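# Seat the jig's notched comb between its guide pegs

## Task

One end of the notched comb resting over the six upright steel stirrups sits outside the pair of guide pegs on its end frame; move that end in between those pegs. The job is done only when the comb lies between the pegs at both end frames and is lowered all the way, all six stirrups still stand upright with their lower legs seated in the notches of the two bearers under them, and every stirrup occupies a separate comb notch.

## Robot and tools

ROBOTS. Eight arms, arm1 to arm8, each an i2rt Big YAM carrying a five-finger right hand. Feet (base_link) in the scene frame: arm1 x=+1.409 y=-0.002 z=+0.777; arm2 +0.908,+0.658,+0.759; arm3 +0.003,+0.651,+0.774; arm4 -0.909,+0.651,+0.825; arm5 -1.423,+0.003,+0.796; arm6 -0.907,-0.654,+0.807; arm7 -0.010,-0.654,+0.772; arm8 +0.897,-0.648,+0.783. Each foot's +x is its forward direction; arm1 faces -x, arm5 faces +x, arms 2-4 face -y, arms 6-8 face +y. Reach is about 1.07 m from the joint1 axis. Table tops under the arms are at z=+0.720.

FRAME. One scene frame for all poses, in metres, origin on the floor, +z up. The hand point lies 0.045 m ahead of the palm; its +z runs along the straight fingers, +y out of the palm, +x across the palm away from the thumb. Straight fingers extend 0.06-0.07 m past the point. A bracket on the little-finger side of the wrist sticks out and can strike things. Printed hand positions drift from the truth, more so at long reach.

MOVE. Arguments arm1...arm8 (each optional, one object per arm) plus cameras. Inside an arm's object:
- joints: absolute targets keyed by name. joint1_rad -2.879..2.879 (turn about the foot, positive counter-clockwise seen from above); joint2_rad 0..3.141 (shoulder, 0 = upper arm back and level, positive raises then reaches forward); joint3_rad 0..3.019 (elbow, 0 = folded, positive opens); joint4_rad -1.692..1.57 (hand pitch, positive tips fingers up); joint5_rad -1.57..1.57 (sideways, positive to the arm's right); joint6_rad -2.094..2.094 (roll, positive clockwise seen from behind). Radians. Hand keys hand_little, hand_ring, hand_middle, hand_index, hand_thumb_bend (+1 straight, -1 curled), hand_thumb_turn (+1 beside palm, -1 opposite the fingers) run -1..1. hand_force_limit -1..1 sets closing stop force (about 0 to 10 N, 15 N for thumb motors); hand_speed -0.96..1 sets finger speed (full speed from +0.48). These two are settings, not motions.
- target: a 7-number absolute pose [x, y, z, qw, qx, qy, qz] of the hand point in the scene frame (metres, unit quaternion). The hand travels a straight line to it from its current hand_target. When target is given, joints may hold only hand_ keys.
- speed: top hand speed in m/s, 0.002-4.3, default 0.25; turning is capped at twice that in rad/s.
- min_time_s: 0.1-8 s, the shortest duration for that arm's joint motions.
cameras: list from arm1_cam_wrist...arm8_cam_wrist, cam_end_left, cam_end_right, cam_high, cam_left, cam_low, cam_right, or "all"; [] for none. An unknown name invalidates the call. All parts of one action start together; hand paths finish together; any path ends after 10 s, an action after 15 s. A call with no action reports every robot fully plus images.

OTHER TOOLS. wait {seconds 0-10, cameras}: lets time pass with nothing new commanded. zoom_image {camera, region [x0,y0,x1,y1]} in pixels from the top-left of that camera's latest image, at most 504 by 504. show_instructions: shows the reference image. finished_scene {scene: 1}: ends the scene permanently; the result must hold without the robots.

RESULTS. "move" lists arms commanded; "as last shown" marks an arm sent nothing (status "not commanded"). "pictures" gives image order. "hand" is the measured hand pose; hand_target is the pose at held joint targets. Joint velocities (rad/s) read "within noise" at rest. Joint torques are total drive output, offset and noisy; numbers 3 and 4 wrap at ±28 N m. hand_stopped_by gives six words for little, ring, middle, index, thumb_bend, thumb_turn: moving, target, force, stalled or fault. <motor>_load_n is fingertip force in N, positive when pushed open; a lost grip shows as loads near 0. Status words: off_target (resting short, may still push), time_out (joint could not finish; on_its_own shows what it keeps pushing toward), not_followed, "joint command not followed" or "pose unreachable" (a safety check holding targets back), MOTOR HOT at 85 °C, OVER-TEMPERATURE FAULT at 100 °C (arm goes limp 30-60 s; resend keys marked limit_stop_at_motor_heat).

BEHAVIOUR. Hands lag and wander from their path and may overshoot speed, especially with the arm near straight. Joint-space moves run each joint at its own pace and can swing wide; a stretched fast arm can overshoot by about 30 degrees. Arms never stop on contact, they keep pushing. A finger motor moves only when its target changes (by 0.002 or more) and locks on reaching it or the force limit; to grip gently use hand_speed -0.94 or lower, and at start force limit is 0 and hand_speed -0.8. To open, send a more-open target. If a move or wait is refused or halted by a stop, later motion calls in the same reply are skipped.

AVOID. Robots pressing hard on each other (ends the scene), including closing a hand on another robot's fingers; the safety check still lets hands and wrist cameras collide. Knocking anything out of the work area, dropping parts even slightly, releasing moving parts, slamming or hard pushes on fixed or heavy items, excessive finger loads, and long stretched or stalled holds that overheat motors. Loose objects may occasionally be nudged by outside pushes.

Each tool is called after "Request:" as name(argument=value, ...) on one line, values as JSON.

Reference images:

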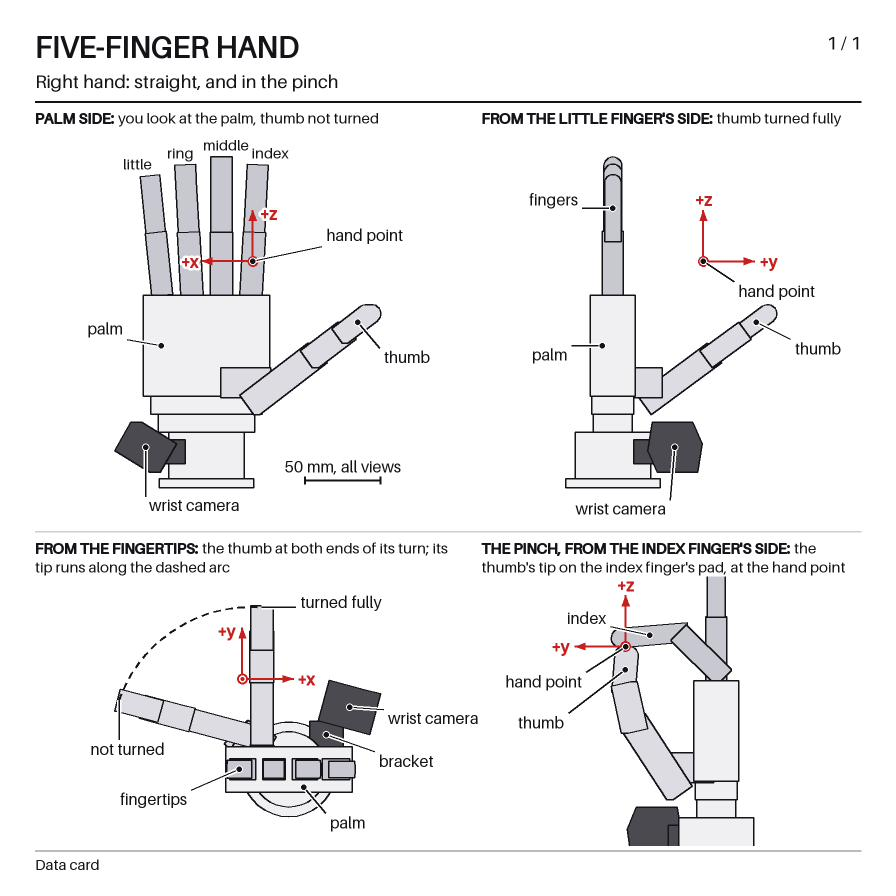

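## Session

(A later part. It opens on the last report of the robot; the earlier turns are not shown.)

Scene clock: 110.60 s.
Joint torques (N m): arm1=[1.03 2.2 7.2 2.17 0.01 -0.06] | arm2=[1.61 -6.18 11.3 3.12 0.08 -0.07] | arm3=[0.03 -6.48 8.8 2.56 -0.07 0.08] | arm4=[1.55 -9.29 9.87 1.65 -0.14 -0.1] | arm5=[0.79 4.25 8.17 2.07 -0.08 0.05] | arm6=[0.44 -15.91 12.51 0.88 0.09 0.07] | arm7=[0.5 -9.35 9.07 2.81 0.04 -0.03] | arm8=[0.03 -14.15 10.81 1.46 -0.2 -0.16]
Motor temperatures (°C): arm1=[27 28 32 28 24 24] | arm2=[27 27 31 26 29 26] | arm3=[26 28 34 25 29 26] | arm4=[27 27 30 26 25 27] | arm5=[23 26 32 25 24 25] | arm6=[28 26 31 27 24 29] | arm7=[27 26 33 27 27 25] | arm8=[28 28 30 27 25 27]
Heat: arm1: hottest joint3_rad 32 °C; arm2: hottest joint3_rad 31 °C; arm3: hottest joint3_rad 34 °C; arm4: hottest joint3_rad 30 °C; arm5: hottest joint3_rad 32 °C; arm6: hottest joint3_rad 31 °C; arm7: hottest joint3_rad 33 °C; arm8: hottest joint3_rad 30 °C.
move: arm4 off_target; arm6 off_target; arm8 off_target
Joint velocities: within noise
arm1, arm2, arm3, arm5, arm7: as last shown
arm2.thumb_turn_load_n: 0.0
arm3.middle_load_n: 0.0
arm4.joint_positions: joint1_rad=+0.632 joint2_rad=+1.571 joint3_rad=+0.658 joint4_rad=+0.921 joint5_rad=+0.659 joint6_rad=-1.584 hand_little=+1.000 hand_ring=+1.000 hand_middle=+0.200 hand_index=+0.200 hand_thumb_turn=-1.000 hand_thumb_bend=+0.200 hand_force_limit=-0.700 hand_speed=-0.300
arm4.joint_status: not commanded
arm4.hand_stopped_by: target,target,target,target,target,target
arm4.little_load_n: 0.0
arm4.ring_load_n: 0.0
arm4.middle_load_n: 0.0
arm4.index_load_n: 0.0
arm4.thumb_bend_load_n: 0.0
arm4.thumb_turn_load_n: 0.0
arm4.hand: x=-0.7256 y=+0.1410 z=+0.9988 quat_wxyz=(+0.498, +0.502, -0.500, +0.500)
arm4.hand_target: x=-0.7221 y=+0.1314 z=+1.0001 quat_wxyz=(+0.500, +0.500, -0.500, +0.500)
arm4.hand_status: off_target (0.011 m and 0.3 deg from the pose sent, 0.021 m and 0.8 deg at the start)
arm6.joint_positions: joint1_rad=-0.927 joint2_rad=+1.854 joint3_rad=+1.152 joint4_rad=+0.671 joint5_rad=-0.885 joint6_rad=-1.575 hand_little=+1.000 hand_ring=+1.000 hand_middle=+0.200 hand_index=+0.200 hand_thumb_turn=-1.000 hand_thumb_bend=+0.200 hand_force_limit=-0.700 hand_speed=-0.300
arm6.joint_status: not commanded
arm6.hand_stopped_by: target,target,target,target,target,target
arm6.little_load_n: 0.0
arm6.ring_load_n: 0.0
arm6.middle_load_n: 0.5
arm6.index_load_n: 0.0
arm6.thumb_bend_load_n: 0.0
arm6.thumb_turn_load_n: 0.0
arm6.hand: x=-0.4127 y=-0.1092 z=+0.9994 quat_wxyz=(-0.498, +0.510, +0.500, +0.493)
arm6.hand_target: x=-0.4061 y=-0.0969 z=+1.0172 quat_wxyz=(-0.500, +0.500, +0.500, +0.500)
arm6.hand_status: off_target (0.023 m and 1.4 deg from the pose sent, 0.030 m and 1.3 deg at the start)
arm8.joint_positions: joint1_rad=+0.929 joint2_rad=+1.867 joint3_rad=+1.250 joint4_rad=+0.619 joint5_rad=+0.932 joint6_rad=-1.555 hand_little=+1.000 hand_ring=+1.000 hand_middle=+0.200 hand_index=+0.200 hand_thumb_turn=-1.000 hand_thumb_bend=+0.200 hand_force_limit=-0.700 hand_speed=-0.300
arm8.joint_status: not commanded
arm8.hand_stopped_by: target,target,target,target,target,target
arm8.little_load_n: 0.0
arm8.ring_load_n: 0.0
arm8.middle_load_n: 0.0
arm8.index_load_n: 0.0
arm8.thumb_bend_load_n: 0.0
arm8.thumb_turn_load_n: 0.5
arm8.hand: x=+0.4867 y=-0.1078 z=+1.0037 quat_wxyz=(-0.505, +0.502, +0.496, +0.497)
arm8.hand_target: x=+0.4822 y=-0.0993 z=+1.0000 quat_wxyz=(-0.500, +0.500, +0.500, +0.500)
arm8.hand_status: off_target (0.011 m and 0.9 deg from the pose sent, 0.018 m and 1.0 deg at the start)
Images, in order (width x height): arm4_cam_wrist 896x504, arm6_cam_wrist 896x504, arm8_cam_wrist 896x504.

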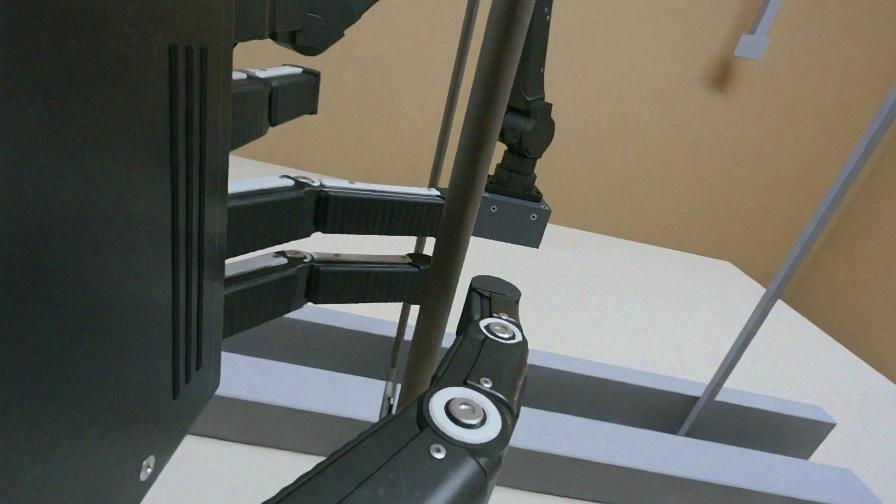

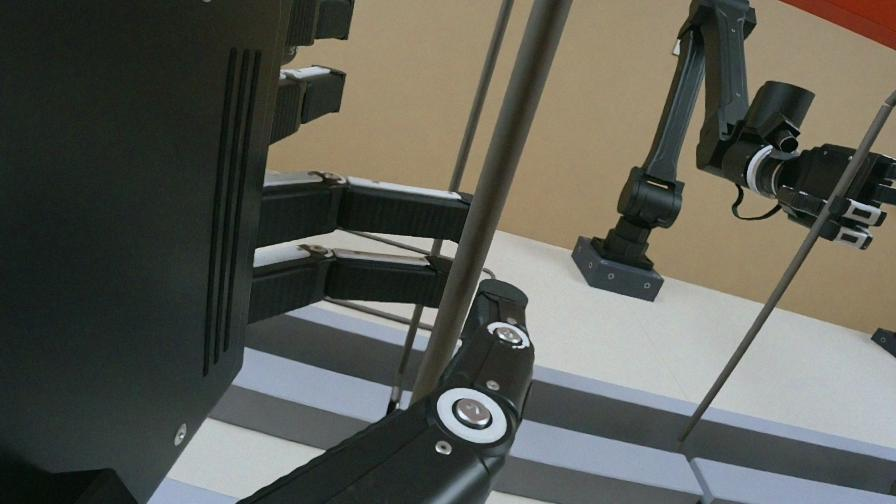

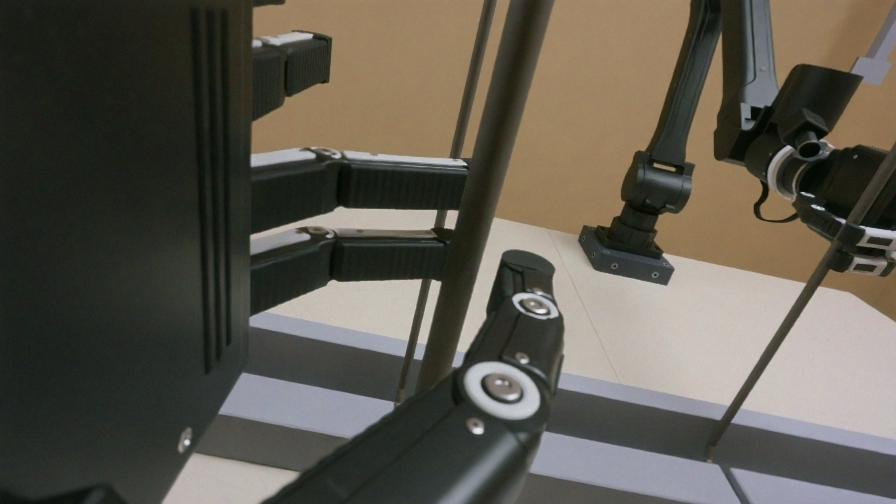

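Request:
move(arm2={"joints": {"hand_thumb_bend": 0.25, "hand_speed": -0.3}}, arm3={"joints": {"hand_thumb_bend": 0.25, "hand_speed": -0.3}}, arm7={"joints": {"hand_thumb_bend": 0.25, "hand_speed": -0.3}}, arm4={"joints": {"hand_index": -0.42, "hand_middle": -0.42, "hand_force_limit": -0.7, "hand_speed": -0.9}}, arm6={"joints": {"hand_index": -0.42, "hand_middle": -0.42, "hand_force_limit": -0.7, "hand_speed": -0.9}}, arm8={"joints": {"hand_index": -0.42, "hand_middle": -0.42, "hand_force_limit": -0.7, "hand_speed": -0.9}}, cameras=["arm4_cam_wrist", "arm6_cam_wrist", "arm8_cam_wrist"])

Request:
move(arm2={"target": [0.811, 0.091, 1.025, 0.513, 0.487, -0.487, 0.513], "speed": 0.04}, arm3={"target": [-0.112, 0.107, 1.023, 0.513, 0.487, -0.487, 0.513], "speed": 0.04}, arm7={"target": [0.176, -0.093, 1.03, -0.509, 0.482, 0.493, 0.516], "speed": 0.04}, cameras=["arm2_cam_wrist", "arm3_cam_wrist", "arm7_cam_wrist"])

Scene clock: 115.30 s.
Joint torques (N m): arm1=[1.03 2.2 7.2 2.17 0.01 -0.06] | arm2=[1.96 -5.89 11.56 3.18 0.04 -0.08] | arm3=[0.26 -6.36 8.8 2.5 -0.09 0.09] | arm4=[1.9 -8.82 9.7 1.66 -0.12 -0.08] | arm5=[-0.5 4.37 8.16 1.87 -0.12 0.13] | arm6=[0.03 -16.03 12.3 0.83 0.09 0.08] | arm7=[0.44 -9.41 9.06 2.81 0.04 -0.03] | arm8=[0.5 -14.15 10.81 1.48 0.07 -0.17]
Motor temperatures (°C): arm1=[27 28 32 28 24 24] | arm2=[27 27 32 26 29 26] | arm3=[26 28 34 25 29 26] | arm4=[27 27 30 26 25 27] | arm5=[23 26 32 25 24 25] | arm6=[28 27 31 27 24 29] | arm7=[27 26 33 27 27 25] | arm8=[28 28 31 27 25 27]
Heat: arm1: hottest joint3_rad 32 °C; arm2: hottest joint3_rad 32 °C; arm3: hottest joint3_rad 34 °C; arm4: hottest joint3_rad 30 °C; arm5: hottest joint3_rad 32 °C; arm6: hottest joint3_rad 31 °C; arm7: hottest joint3_rad 33 °C; arm8: hottest joint3_rad 31 °C.
move: arm2 done; arm3 done; arm4 off_target; arm6 off_target; arm7 done; arm8 off_target
Joint velocities: within noise
arm1, arm5: as last shown
arm2.joint_positions: joint1_rad=-0.093 joint2_rad=+1.277 joint3_rad=+0.601 joint4_rad=+0.678 joint5_rad=-0.104 joint6_rad=-1.580 hand_little=+1.000 hand_ring=+1.000 hand_middle=-0.017 hand_index=-0.017 hand_thumb_turn=-1.000 hand_thumb_bend=+0.250 hand_force_limit=-0.700 hand_speed=-0.300
arm2.joint_status: all done
arm2.hand_stopped_by: target,target,force,force,target,target
arm2.little_load_n: -0.5
arm2.ring_load_n: 0.0
arm2.middle_load_n: 0.0
arm2.index_load_n: 0.5
arm2.thumb_bend_load_n: 0.0
arm2.thumb_turn_load_n: 0.5
arm2.hand: x=+0.8090 y=+0.1168 z=+1.0024 quat_wxyz=(+0.504, +0.501, -0.499, +0.497)
arm2.hand_target: x=+0.8114 y=+0.1036 z=+1.0250 quat_wxyz=(+0.513, +0.487, -0.487, +0.513)
arm2.hand_status: not commanded
arm3.joint_positions: joint1_rad=-0.198 joint2_rad=+1.258 joint3_rad=+0.548 joint4_rad=+0.731 joint5_rad=-0.164 joint6_rad=-1.568 hand_little=+1.000 hand_ring=+1.000 hand_middle=-0.083 hand_index=-0.102 hand_thumb_turn=-1.000 hand_thumb_bend=+0.250 hand_force_limit=-0.700 hand_speed=-0.300
arm3.joint_status: all done
arm3.hand_stopped_by: target,target,force,force,target,target
arm3.little_load_n: 0.0
arm3.ring_load_n: 0.0
arm3.middle_load_n: 0.5
arm3.index_load_n: 1.5
arm3.thumb_bend_load_n: 0.0
arm3.thumb_turn_load_n: 0.0
arm3.hand: x=-0.1087 y=+0.1285 z=+1.0168 quat_wxyz=(+0.507, +0.495, -0.490, +0.508)
arm3.hand_target: x=-0.1120 y=+0.1290 z=+1.0249 quat_wxyz=(+0.513, +0.487, -0.487, +0.513)
arm3.hand_status: not commanded
arm4.joint_positions: joint1_rad=+0.630 joint2_rad=+1.574 joint3_rad=+0.661 joint4_rad=+0.921 joint5_rad=+0.656 joint6_rad=-1.584 hand_little=+1.000 hand_ring=+1.000 hand_middle=-0.199 hand_index=-0.162 hand_thumb_turn=-1.000 hand_thumb_bend=+0.200 hand_force_limit=-0.700 hand_speed=-0.900
arm4.joint_status: hand_middle off_target (ended at -0.199, target -0.420); hand_index off_target (ended at -0.162, target -0.420); the others done
arm4.hand_stopped_by: target,target,force,force,target,target
arm4.little_load_n: 0.0
arm4.ring_load_n: 0.0
arm4.middle_load_n: 1.0
arm4.index_load_n: 0.0
arm4.thumb_bend_load_n: 0.0
arm4.thumb_turn_load_n: 0.5
arm4.hand: x=-0.7253 y=+0.1396 z=+0.9986 quat_wxyz=(+0.498, +0.502, -0.500, +0.500)
arm4.hand_target: x=-0.7222 y=+0.1314 z=+1.0000 quat_wxyz=(+0.500, +0.500, -0.500, +0.500)
arm4.hand_status: not commanded
arm5.thumb_bend_load_n: -0.5
arm6.joint_positions: joint1_rad=-0.922 joint2_rad=+1.857 joint3_rad=+1.156 joint4_rad=+0.671 joint5_rad=-0.885 joint6_rad=-1.575 hand_little=+1.000 hand_ring=+1.000 hand_middle=-0.097 hand_index=-0.022 hand_thumb_turn=-1.000 hand_thumb_bend=+0.200 hand_force_limit=-0.700 hand_speed=-0.900
arm6.joint_status: hand_middle off_target (ended at -0.097, target -0.420); hand_index off_target (ended at -0.022, target -0.420); the others done
arm6.hand_stopped_by: target,target,force,force,target,target
arm6.little_load_n: 0.0
arm6.ring_load_n: 0.0
arm6.middle_load_n: 1.5
arm6.index_load_n: 0.0
arm6.thumb_bend_load_n: 0.0
arm6.thumb_turn_load_n: 0.0
arm6.hand: x=-0.4142 y=-0.1064 z=+0.9991 quat_wxyz=(-0.499, +0.508, +0.501, +0.492)
arm6.hand_target: x=-0.4060 y=-0.0970 z=+1.0171 quat_wxyz=(-0.500, +0.500, +0.500, +0.500)
arm6.hand_status: not commanded
arm7.joint_positions: joint1_rad=-0.339 joint2_rad=+1.323 joint3_rad=+0.623 joint4_rad=+0.707 joint5_rad=-0.336 joint6_rad=-1.580 hand_little=+1.000 hand_ring=+1.000 hand_middle=-0.073 hand_index=-0.064 hand_thumb_turn=-1.000 hand_thumb_bend=+0.250 hand_force_limit=-0.700 hand_speed=-0.300
arm7.joint_status: all done
arm7.hand_stopped_by: target,target,force,force,target,target
arm7.little_load_n: 0.0
arm7.ring_load_n: 0.0
arm7.middle_load_n: 0.5
arm7.index_load_n: 2.0
arm7.thumb_bend_load_n: 0.0
arm7.thumb_turn_load_n: 0.0
arm7.hand: x=+0.1715 y=-0.1162 z=+1.0044 quat_wxyz=(-0.499, +0.500, +0.502, +0.499)
arm7.hand_target: x=+0.1733 y=-0.1037 z=+1.0302 quat_wxyz=(-0.509, +0.482, +0.493, +0.516)
arm7.hand_status: not commanded
arm8.joint_positions: joint1_rad=+0.925 joint2_rad=+1.867 joint3_rad=+1.250 joint4_rad=+0.619 joint5_rad=+0.925 joint6_rad=-1.556 hand_little=+1.000 hand_ring=+1.000 hand_middle=-0.254 hand_index=-0.246 hand_thumb_turn=-1.000 hand_thumb_bend=+0.200 hand_force_limit=-0.700 hand_speed=-0.900
arm8.joint_status: hand_middle off_target (ended at -0.254, target -0.420); hand_index off_target (ended at -0.246, target -0.420); the others done
arm8.hand_stopped_by: target,target,force,force,target,target
arm8.little_load_n: 0.0
arm8.ring_load_n: 0.0
arm8.middle_load_n: 4.5
arm8.index_load_n: 1.0
arm8.thumb_bend_load_n: 0.5
arm8.thumb_turn_load_n: 0.0
arm8.hand: x=+0.4876 y=-0.1056 z=+1.0038 quat_wxyz=(-0.506, +0.501, +0.497, +0.496)
arm8.hand_target: x=+0.4823 y=-0.0993 z=+1.0001 quat_wxyz=(-0.500, +0.500, +0.500, +0.500)
arm8.hand_status: not commanded
Images, in order (width x height): arm4_cam_wrist 896x504, arm6_cam_wrist 896x504, arm8_cam_wrist 896x504.

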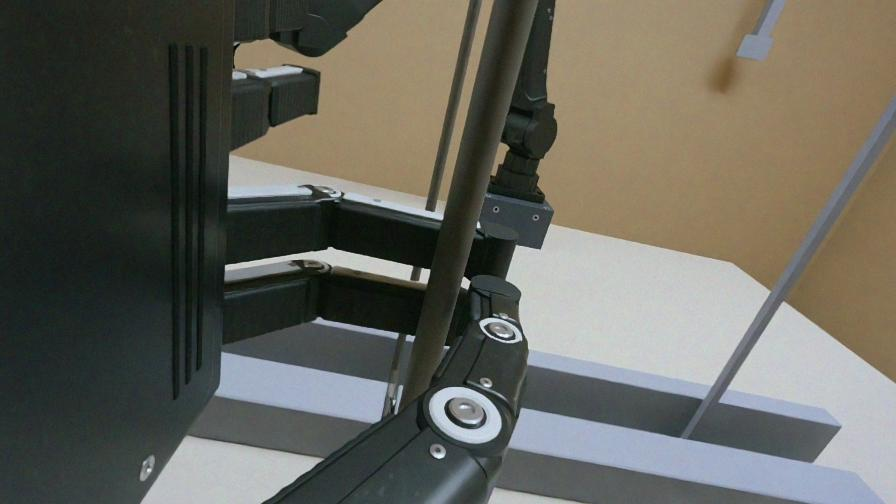

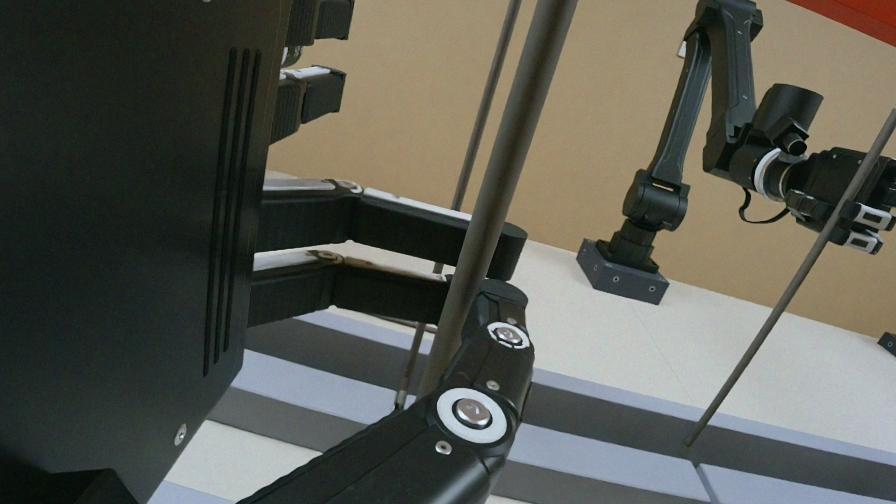

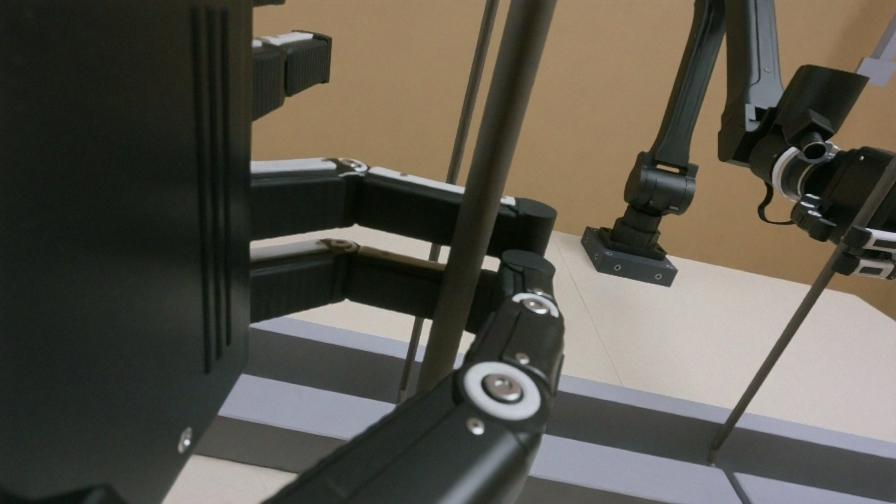

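Scene clock: 116.57 s.
Joint torques (N m): arm1=[0.97 2.14 7.2 2.17 0.01 -0.06] | arm2=[1.55 -6.36 11.67 3.17 0.11 -0.1] | arm3=[0.91 -5.66 11.84 2.88 0.13 0.08] | arm4=[1.55 -9.35 9.66 1.73 -0.1 -0.12] | arm5=[-0.03 3.9 8.34 2.03 -0.09 0.07] | arm6=[-0.03 -16.09 12.31 0.85 0.08 0.07] | arm7=[0.56 -9.23 9.35 2.76 0.04 -0.03] | arm8=[0.56 -14.15 10.82 1.47 0.07 -0.16]
Motor temperatures (°C): arm1=[27 28 32 28 24 24] | arm2=[27 27 32 26 29 26] | arm3=[26 28 34 25 29 26] | arm4=[27 27 30 26 25 27] | arm5=[23 26 32 25 24 25] | arm6=[28 27 32 27 24 29] | arm7=[27 26 33 27 27 25] | arm8=[28 28 31 27 25 27]
Heat: arm1: hottest joint3_rad 32 °C; arm2: hottest joint3_rad 32 °C; arm3: hottest joint3_rad 34 °C; arm4: hottest joint3_rad 30 °C; arm5: hottest joint3_rad 32 °C; arm6: hottest joint3_rad 32 °C; arm7: hottest joint3_rad 33 °C; arm8: hottest joint3_rad 31 °C.
move: arm2 off_target; arm3 off_target; arm7 off_target
Joint velocities: within noise
arm1, arm4, arm5, arm6, arm8: as last shown
arm1.ring_load_n: 0.5
arm2.joint_positions: joint1_rad=-0.091 joint2_rad=+1.304 joint3_rad=+0.626 joint4_rad=+0.681 joint5_rad=-0.101 joint6_rad=-1.580 hand_little=+1.000 hand_ring=+1.000 hand_middle=-0.017 hand_index=-0.017 hand_thumb_turn=-1.000 hand_thumb_bend=+0.250 hand_force_limit=-0.700 hand_speed=-0.300
arm2.joint_status: not commanded
arm2.hand_stopped_by: target,target,force,force,target,target
arm2.little_load_n: -0.5
arm2.ring_load_n: 0.0
arm2.middle_load_n: 0.0
arm2.index_load_n: 0.0
arm2.thumb_bend_load_n: 0.0
arm2.thumb_turn_load_n: 0.0
arm2.hand: x=+0.8087 y=+0.1069 z=+1.0031 quat_wxyz=(+0.504, +0.500, -0.498, +0.497)
arm2.hand_target: x=+0.8112 y=+0.0926 z=+1.0252 quat_wxyz=(+0.513, +0.487, -0.487, +0.513)
arm2.hand_status: off_target (0.027 m and 2.9 deg from the pose sent, 0.034 m and 3.0 deg at the start)
arm3.joint_positions: joint1_rad=-0.198 joint2_rad=+1.305 joint3_rad=+0.556 joint4_rad=+0.740 joint5_rad=-0.159 joint6_rad=-1.568 hand_little=+1.000 hand_ring=+1.000 hand_middle=-0.083 hand_index=-0.102 hand_thumb_turn=-1.000 hand_thumb_bend=+0.250 hand_force_limit=-0.700 hand_speed=-0.300
arm3.joint_status: not commanded
arm3.hand_stopped_by: target,target,force,force,target,target
arm3.little_load_n: 0.0
arm3.ring_load_n: 0.0
arm3.middle_load_n: 0.0
arm3.index_load_n: 0.0
arm3.thumb_bend_load_n: 0.0
arm3.thumb_turn_load_n: 0.5
arm3.hand: x=-0.1108 y=+0.1216 z=+0.9991 quat_wxyz=(+0.500, +0.500, -0.500, +0.500)
arm3.hand_target: x=-0.1117 y=+0.1085 z=+1.0232 quat_wxyz=(+0.513, +0.487, -0.487, +0.513)
arm3.hand_status: off_target (0.028 m and 3.0 deg from the pose sent, 0.023 m and 1.3 deg at the start)
arm4.thumb_bend_load_n: -0.5
arm4.thumb_turn_load_n: 0.0
arm5.thumb_bend_load_n: 0.0
arm7.joint_positions: joint1_rad=-0.338 joint2_rad=+1.343 joint3_rad=+0.643 joint4_rad=+0.710 joint5_rad=-0.333 joint6_rad=-1.580 hand_little=+1.000 hand_ring=+1.000 hand_middle=-0.073 hand_index=-0.064 hand_thumb_turn=-1.000 hand_thumb_bend=+0.250 hand_force_limit=-0.700 hand_speed=-0.300
arm7.joint_status: not commanded
arm7.hand_stopped_by: target,target,force,force,target,target
arm7.little_load_n: 0.0
arm7.ring_load_n: 0.0
arm7.middle_load_n: 0.0
arm7.index_load_n: 0.0
arm7.thumb_bend_load_n: 0.0
arm7.thumb_turn_load_n: 0.5
arm7.hand: x=+0.1739 y=-0.1089 z=+1.0052 quat_wxyz=(-0.499, +0.499, +0.501, +0.500)
arm7.hand_target: x=+0.1753 y=-0.0946 z=+1.0301 quat_wxyz=(-0.509, +0.482, +0.493, +0.516)
arm7.hand_status: off_target (0.030 m and 3.1 deg from the pose sent, 0.035 m and 3.2 deg at the start)
arm8.middle_load_n: 4.0
Images, in order (width x height): arm2_cam_wrist 896x504, arm3_cam_wrist 896x504, arm7_cam_wrist 896x504.

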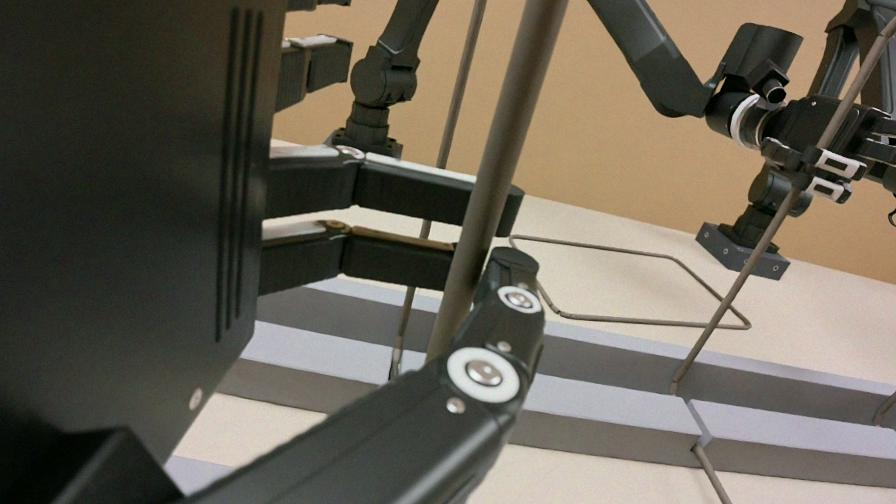

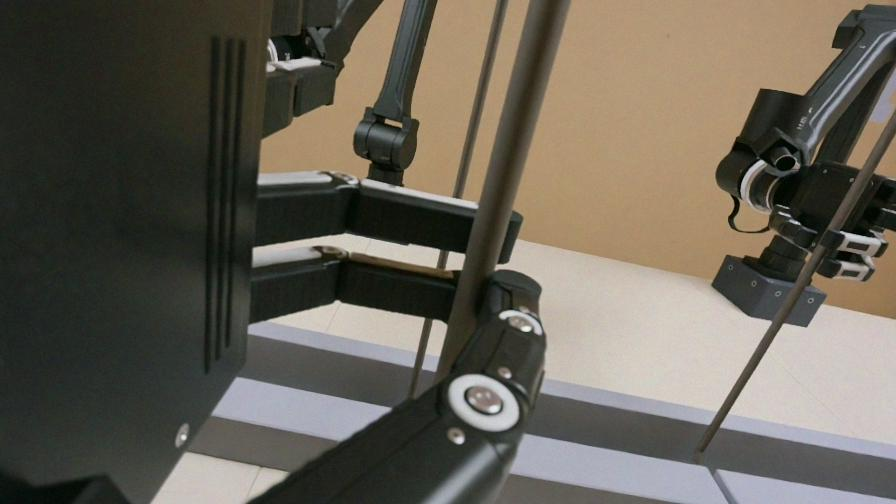

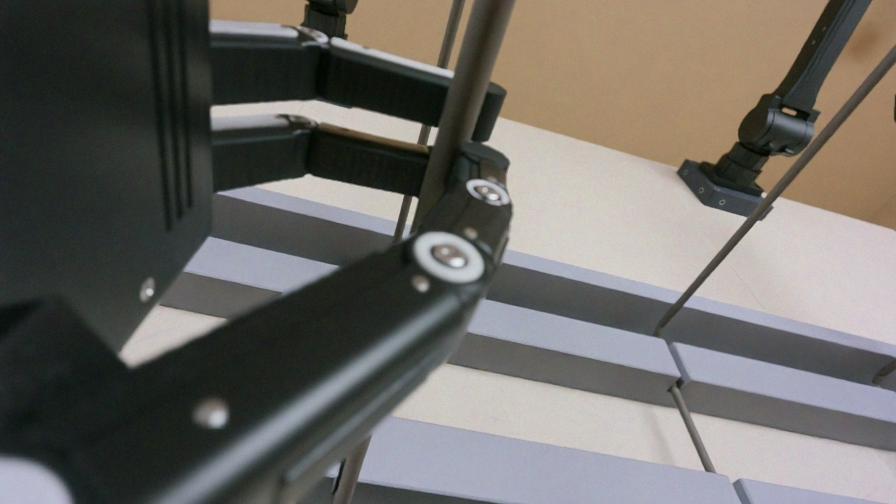

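Request:
move(arm2={"joints": {"hand_index": -0.42, "hand_middle": -0.42, "hand_force_limit": -0.7, "hand_speed": -0.9}}, arm3={"joints": {"hand_index": -0.42, "hand_middle": -0.42, "hand_force_limit": -0.7, "hand_speed": -0.9}}, arm7={"joints": {"hand_index": -0.42, "hand_middle": -0.42, "hand_force_limit": -0.7, "hand_speed": -0.9}}, arm4={"joints": {"hand_thumb_bend": -0.5, "hand_force_limit": -0.7, "hand_speed": -0.9}}, arm8={"joints": {"hand_thumb_bend": -0.5, "hand_force_limit": -0.7, "hand_speed": -0.9}}, cameras=["arm2_cam_wrist", "arm3_cam_wrist", "arm7_cam_wrist", "arm4_cam_wrist", "arm8_cam_wrist"])

Scene clock: 121.27 s.
Joint torques (N m): arm1=[0.97 2.2 7.2 2.17 0.01 -0.06] | arm2=[1.67 -6.65 11.49 3.22 0.1 -0.09] | arm3=[0.97 -5.95 11.59 2.88 0.14 0.09] | arm4=[2.43 -9.11 9.65 1.88 -0.11 -0.04] | arm5=[-0.73 4.31 8.53 2.13 -0.09 0.12] | arm6=[-0.03 -16.15 12.3 0.87 0.07 0.08] | arm7=[0.5 -9.52 9.18 2.77 0.04 -0.04] | arm8=[0.56 -14.1 10.81 1.47 0.07 -0.17]
Motor temperatures (°C): arm1=[27 28 32 28 24 24] | arm2=[27 27 32 26 29 26] | arm3=[26 28 34 25 29 26] | arm4=[27 27 31 26 25 27] | arm5=[23 26 32 25 24 25] | arm6=[28 27 32 27 24 29] | arm7=[27 26 34 27 27 25] | arm8=[28 28 31 27 25 27]
Heat: arm1: hottest joint3_rad 32 °C; arm2: hottest joint3_rad 32 °C; arm3: hottest joint3_rad 34 °C; arm4: hottest joint3_rad 31 °C; arm5: hottest joint3_rad 32 °C; arm6: hottest joint3_rad 32 °C; arm7: hottest joint3_rad 34 °C; arm8: hottest joint3_rad 31 °C.
move: arm2 off_target; arm3 off_target; arm4 off_target; arm7 off_target; arm8 off_target
Joint velocities: within noise
arm1.joint_positions: joint1_rad=-0.231 joint2_rad=+0.645 joint3_rad=+1.413 joint4_rad=-1.267 joint5_rad=-0.072 joint6_rad=-1.343 hand_little=+1.000 hand_ring=+1.000 hand_middle=+1.000 hand_index=+1.000 hand_thumb_turn=+1.000 hand_thumb_bend=+1.000 hand_force_limit=+0.000 hand_speed=-0.800
arm1.joint_status: not commanded
arm1.hand_stopped_by: target,target,target,target,target,target
arm1.little_load_n: 0.0
arm1.ring_load_n: 0.0
arm1.middle_load_n: 0.0
arm1.index_load_n: 0.0
arm1.thumb_bend_load_n: 0.0
arm1.thumb_turn_load_n: 0.0
arm1.hand: x=+1.1652 y=+0.0793 z=+1.2859 quat_wxyz=(+0.508, -0.157, -0.846, +0.039)
arm1.hand_target: x=+1.1665 y=+0.0790 z=+1.2930 quat_wxyz=(+0.515, -0.155, -0.842, +0.040)
arm1.hand_status: not commanded
arm2.joint_positions: joint1_rad=-0.091 joint2_rad=+1.306 joint3_rad=+0.628 joint4_rad=+0.681 joint5_rad=-0.101 joint6_rad=-1.580 hand_little=+1.000 hand_ring=+1.000 hand_middle=-0.202 hand_index=-0.174 hand_thumb_turn=-1.000 hand_thumb_bend=+0.250 hand_force_limit=-0.700 hand_speed=-0.900
arm2.joint_status: hand_middle off_target (ended at -0.202, target -0.420); hand_index off_target (ended at -0.174, target -0.420); the others done
arm2.hand_stopped_by: target,target,force,force,target,target
arm2.little_load_n: 0.0
arm2.ring_load_n: 0.0
arm2.middle_load_n: 0.5
arm2.index_load_n: 0.0
arm2.thumb_bend_load_n: 0.0
arm2.thumb_turn_load_n: 0.0
arm2.hand: x=+0.8088 y=+0.1061 z=+1.0030 quat_wxyz=(+0.504, +0.501, -0.498, +0.497)
arm2.hand_target: x=+0.8113 y=+0.0926 z=+1.0251 quat_wxyz=(+0.513, +0.487, -0.487, +0.513)
arm2.hand_status: not commanded
arm3.joint_positions: joint1_rad=-0.198 joint2_rad=+1.308 joint3_rad=+0.558 joint4_rad=+0.740 joint5_rad=-0.159 joint6_rad=-1.567 hand_little=+1.000 hand_ring=+1.000 hand_middle=-0.250 hand_index=-0.194 hand_thumb_turn=-1.000 hand_thumb_bend=+0.250 hand_force_limit=-0.700 hand_speed=-0.900
arm3.joint_status: hand_middle off_target (ended at -0.250, target -0.420); hand_index off_target (ended at -0.194, target -0.420); the others done
arm3.hand_stopped_by: target,target,force,force,target,target
arm3.little_load_n: 0.0
arm3.ring_load_n: 0.0
arm3.middle_load_n: 1.5
arm3.index_load_n: 0.0
arm3.thumb_bend_load_n: 0.5
arm3.thumb_turn_load_n: 0.0
arm3.hand: x=-0.1109 y=+0.1205 z=+0.9988 quat_wxyz=(+0.500, +0.500, -0.500, +0.500)
arm3.hand_target: x=-0.1117 y=+0.1085 z=+1.0230 quat_wxyz=(+0.513, +0.487, -0.487, +0.513)
arm3.hand_status: not commanded
arm4.joint_positions: joint1_rad=+0.629 joint2_rad=+1.574 joint3_rad=+0.661 joint4_rad=+0.921 joint5_rad=+0.657 joint6_rad=-1.584 hand_little=+1.000 hand_ring=+1.000 hand_middle=-0.199 hand_index=-0.162 hand_thumb_turn=-1.000 hand_thumb_bend=+0.097 hand_force_limit=-0.700 hand_speed=-0.900
arm4.joint_status: hand_thumb_bend off_target (ended at +0.097, target -0.500); the others done
arm4.hand_stopped_by: target,target,force,force,force,target
arm4.little_load_n: 0.0
arm4.ring_load_n: -0.5
arm4.middle_load_n: 2.0
arm4.index_load_n: 0.0
arm4.thumb_bend_load_n: 2.0
arm4.thumb_turn_load_n: 0.5
arm4.hand: x=-0.7262 y=+0.1395 z=+0.9986 quat_wxyz=(+0.499, +0.502, -0.500, +0.499)
arm4.hand_target: x=-0.7222 y=+0.1314 z=+1.0000 quat_wxyz=(+0.500, +0.500, -0.500, +0.500)
arm4.hand_status: not commanded
arm5.joint_positions: joint1_rad=+0.459 joint2_rad=+0.608 joint3_rad=+1.395 joint4_rad=-1.387 joint5_rad=-0.004 joint6_rad=-1.331 hand_little=+1.000 hand_ring=+1.000 hand_middle=+1.000 hand_index=+1.000 hand_thumb_turn=+1.000 hand_thumb_bend=+1.000 hand_force_limit=+0.000 hand_speed=-0.800
arm5.joint_status: not commanded
arm5.hand_stopped_by: target,target,target,target,target,target
arm5.little_load_n: 0.0
arm5.ring_load_n: 0.0
arm5.middle_load_n: 0.0
arm5.index_load_n: 0.0
arm5.thumb_bend_load_n: 0.0
arm5.thumb_turn_load_n: 0.0
arm5.hand: x=-1.2035 y=+0.0536 z=+1.2795 quat_wxyz=(-0.175, +0.879, +0.109, +0.431)
arm5.hand_target: x=-1.2040 y=+0.0531 z=+1.2890 quat_wxyz=(-0.179, +0.873, +0.108, +0.440)
arm5.hand_status: not commanded
arm6: as last shown
arm6.ring_load_n: -0.5
arm7.joint_positions: joint1_rad=-0.338 joint2_rad=+1.345 joint3_rad=+0.645 joint4_rad=+0.710 joint5_rad=-0.333 joint6_rad=-1.580 hand_little=+1.000 hand_ring=+1.000 hand_middle=-0.183 hand_index=-0.155 hand_thumb_turn=-1.000 hand_thumb_bend=+0.250 hand_force_limit=-0.700 hand_speed=-0.900
arm7.joint_status: hand_middle off_target (ended at -0.183, target -0.420); hand_index off_target (ended at -0.155, target -0.420); the others done
arm7.hand_stopped_by: target,target,force,force,target,target
arm7.little_load_n: 0.0
arm7.ring_load_n: 0.5
arm7.middle_load_n: 0.5
arm7.index_load_n: 0.0
arm7.thumb_bend_load_n: 0.0
arm7.thumb_turn_load_n: 0.0
arm7.hand: x=+0.1739 y=-0.1080 z=+1.0050 quat_wxyz=(-0.499, +0.499, +0.501, +0.500)
arm7.hand_target: x=+0.1754 y=-0.0947 z=+1.0300 quat_wxyz=(-0.509, +0.482, +0.493, +0.516)
arm7.hand_status: not commanded
arm8.joint_positions: joint1_rad=+0.925 joint2_rad=+1.867 joint3_rad=+1.250 joint4_rad=+0.619 joint5_rad=+0.925 joint6_rad=-1.556 hand_little=+1.000 hand_ring=+1.000 hand_middle=-0.254 hand_index=-0.246 hand_thumb_turn=-1.000 hand_thumb_bend=+0.188 hand_force_limit=-0.700 hand_speed=-0.900
arm8.joint_status: hand_thumb_bend off_target (ended at +0.188, target -0.500); the others done
arm8.hand_stopped_by: target,target,force,force,force,target
arm8.little_load_n: 0.0
arm8.ring_load_n: 0.0
arm8.middle_load_n: 4.5
arm8.index_load_n: 1.0
arm8.thumb_bend_load_n: 3.0
arm8.thumb_turn_load_n: 0.5
arm8.hand: x=+0.4876 y=-0.1056 z=+1.0038 quat_wxyz=(-0.506, +0.501, +0.497, +0.496)
arm8.hand_target: x=+0.4823 y=-0.0993 z=+1.0001 quat_wxyz=(-0.500, +0.500, +0.500, +0.500)
arm8.hand_status: not commanded
pictures: arm2_cam_wrist, arm3_cam_wrist, arm4_cam_wrist, arm7_cam_wrist, arm8_cam_wrist
Images, in order (width x height): arm2_cam_wrist 896x504, arm3_cam_wrist 896x504, arm4_cam_wrist 896x504, arm7_cam_wrist 896x504, arm8_cam_wrist 896x504.

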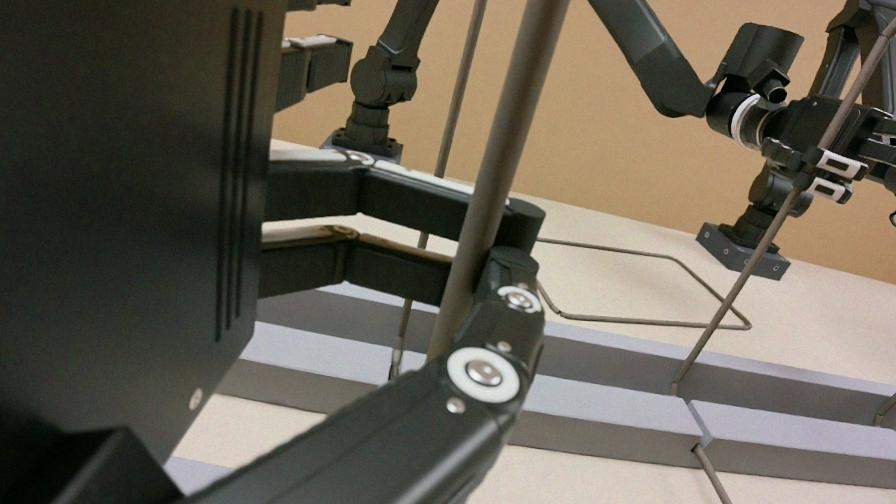

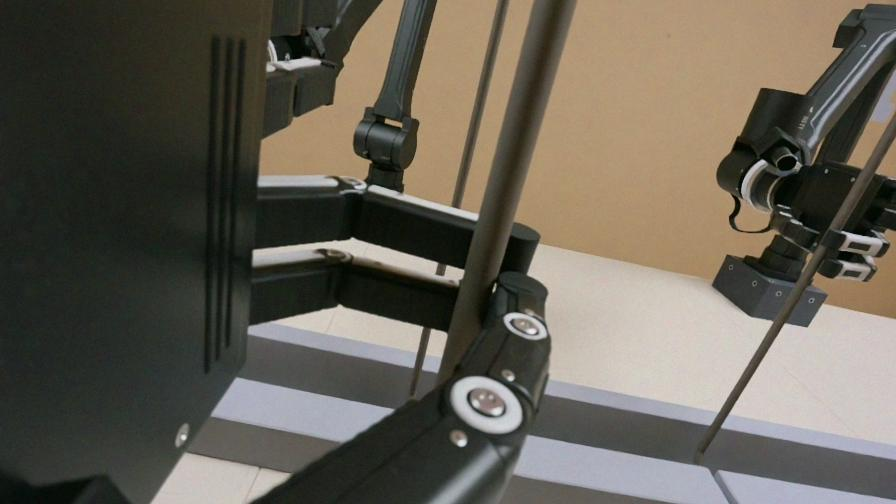

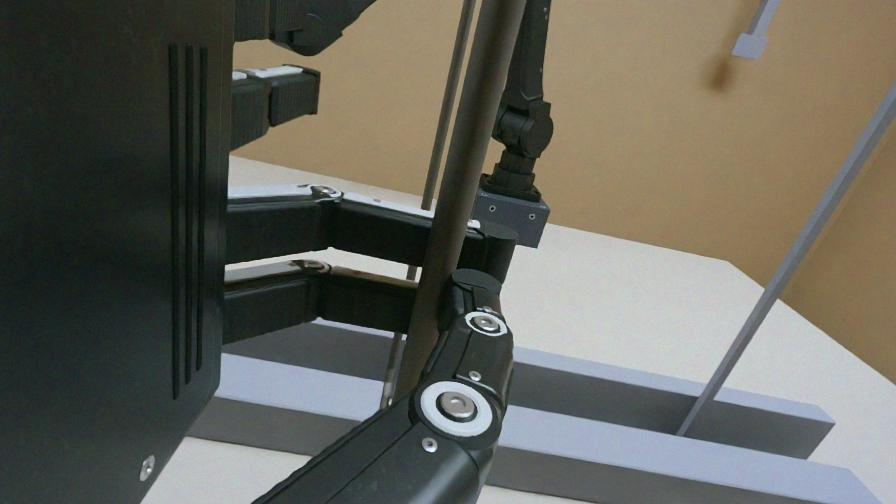

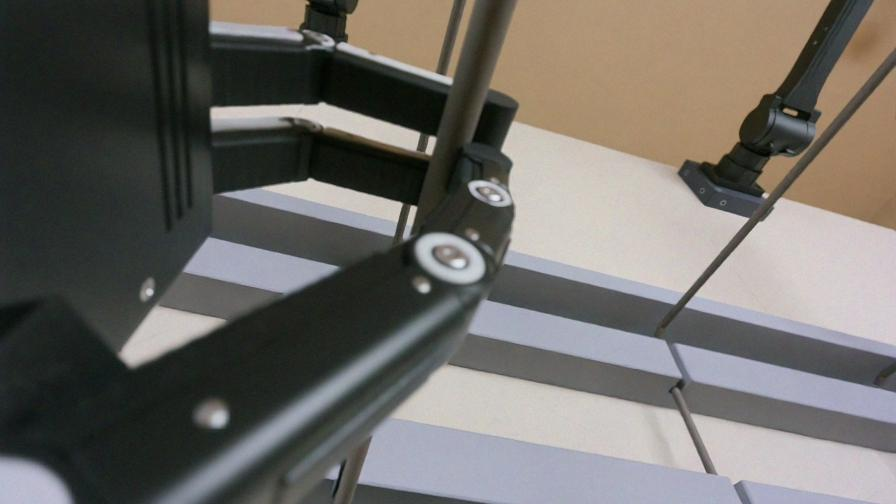

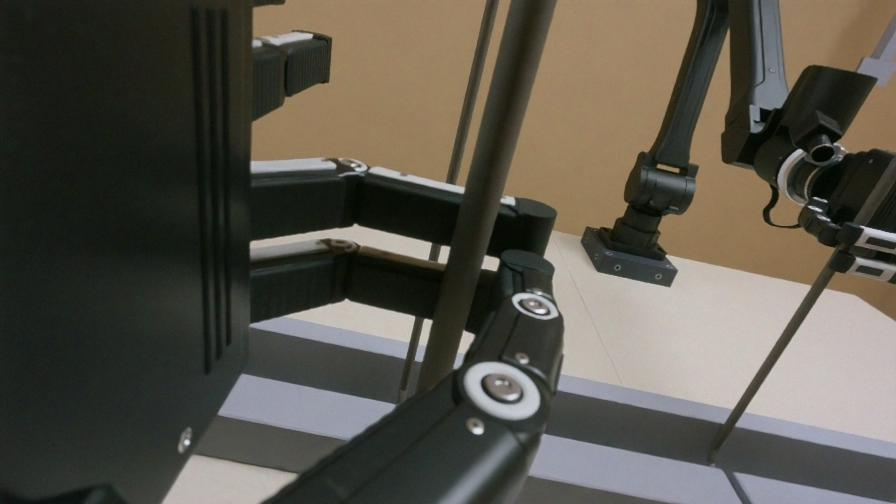

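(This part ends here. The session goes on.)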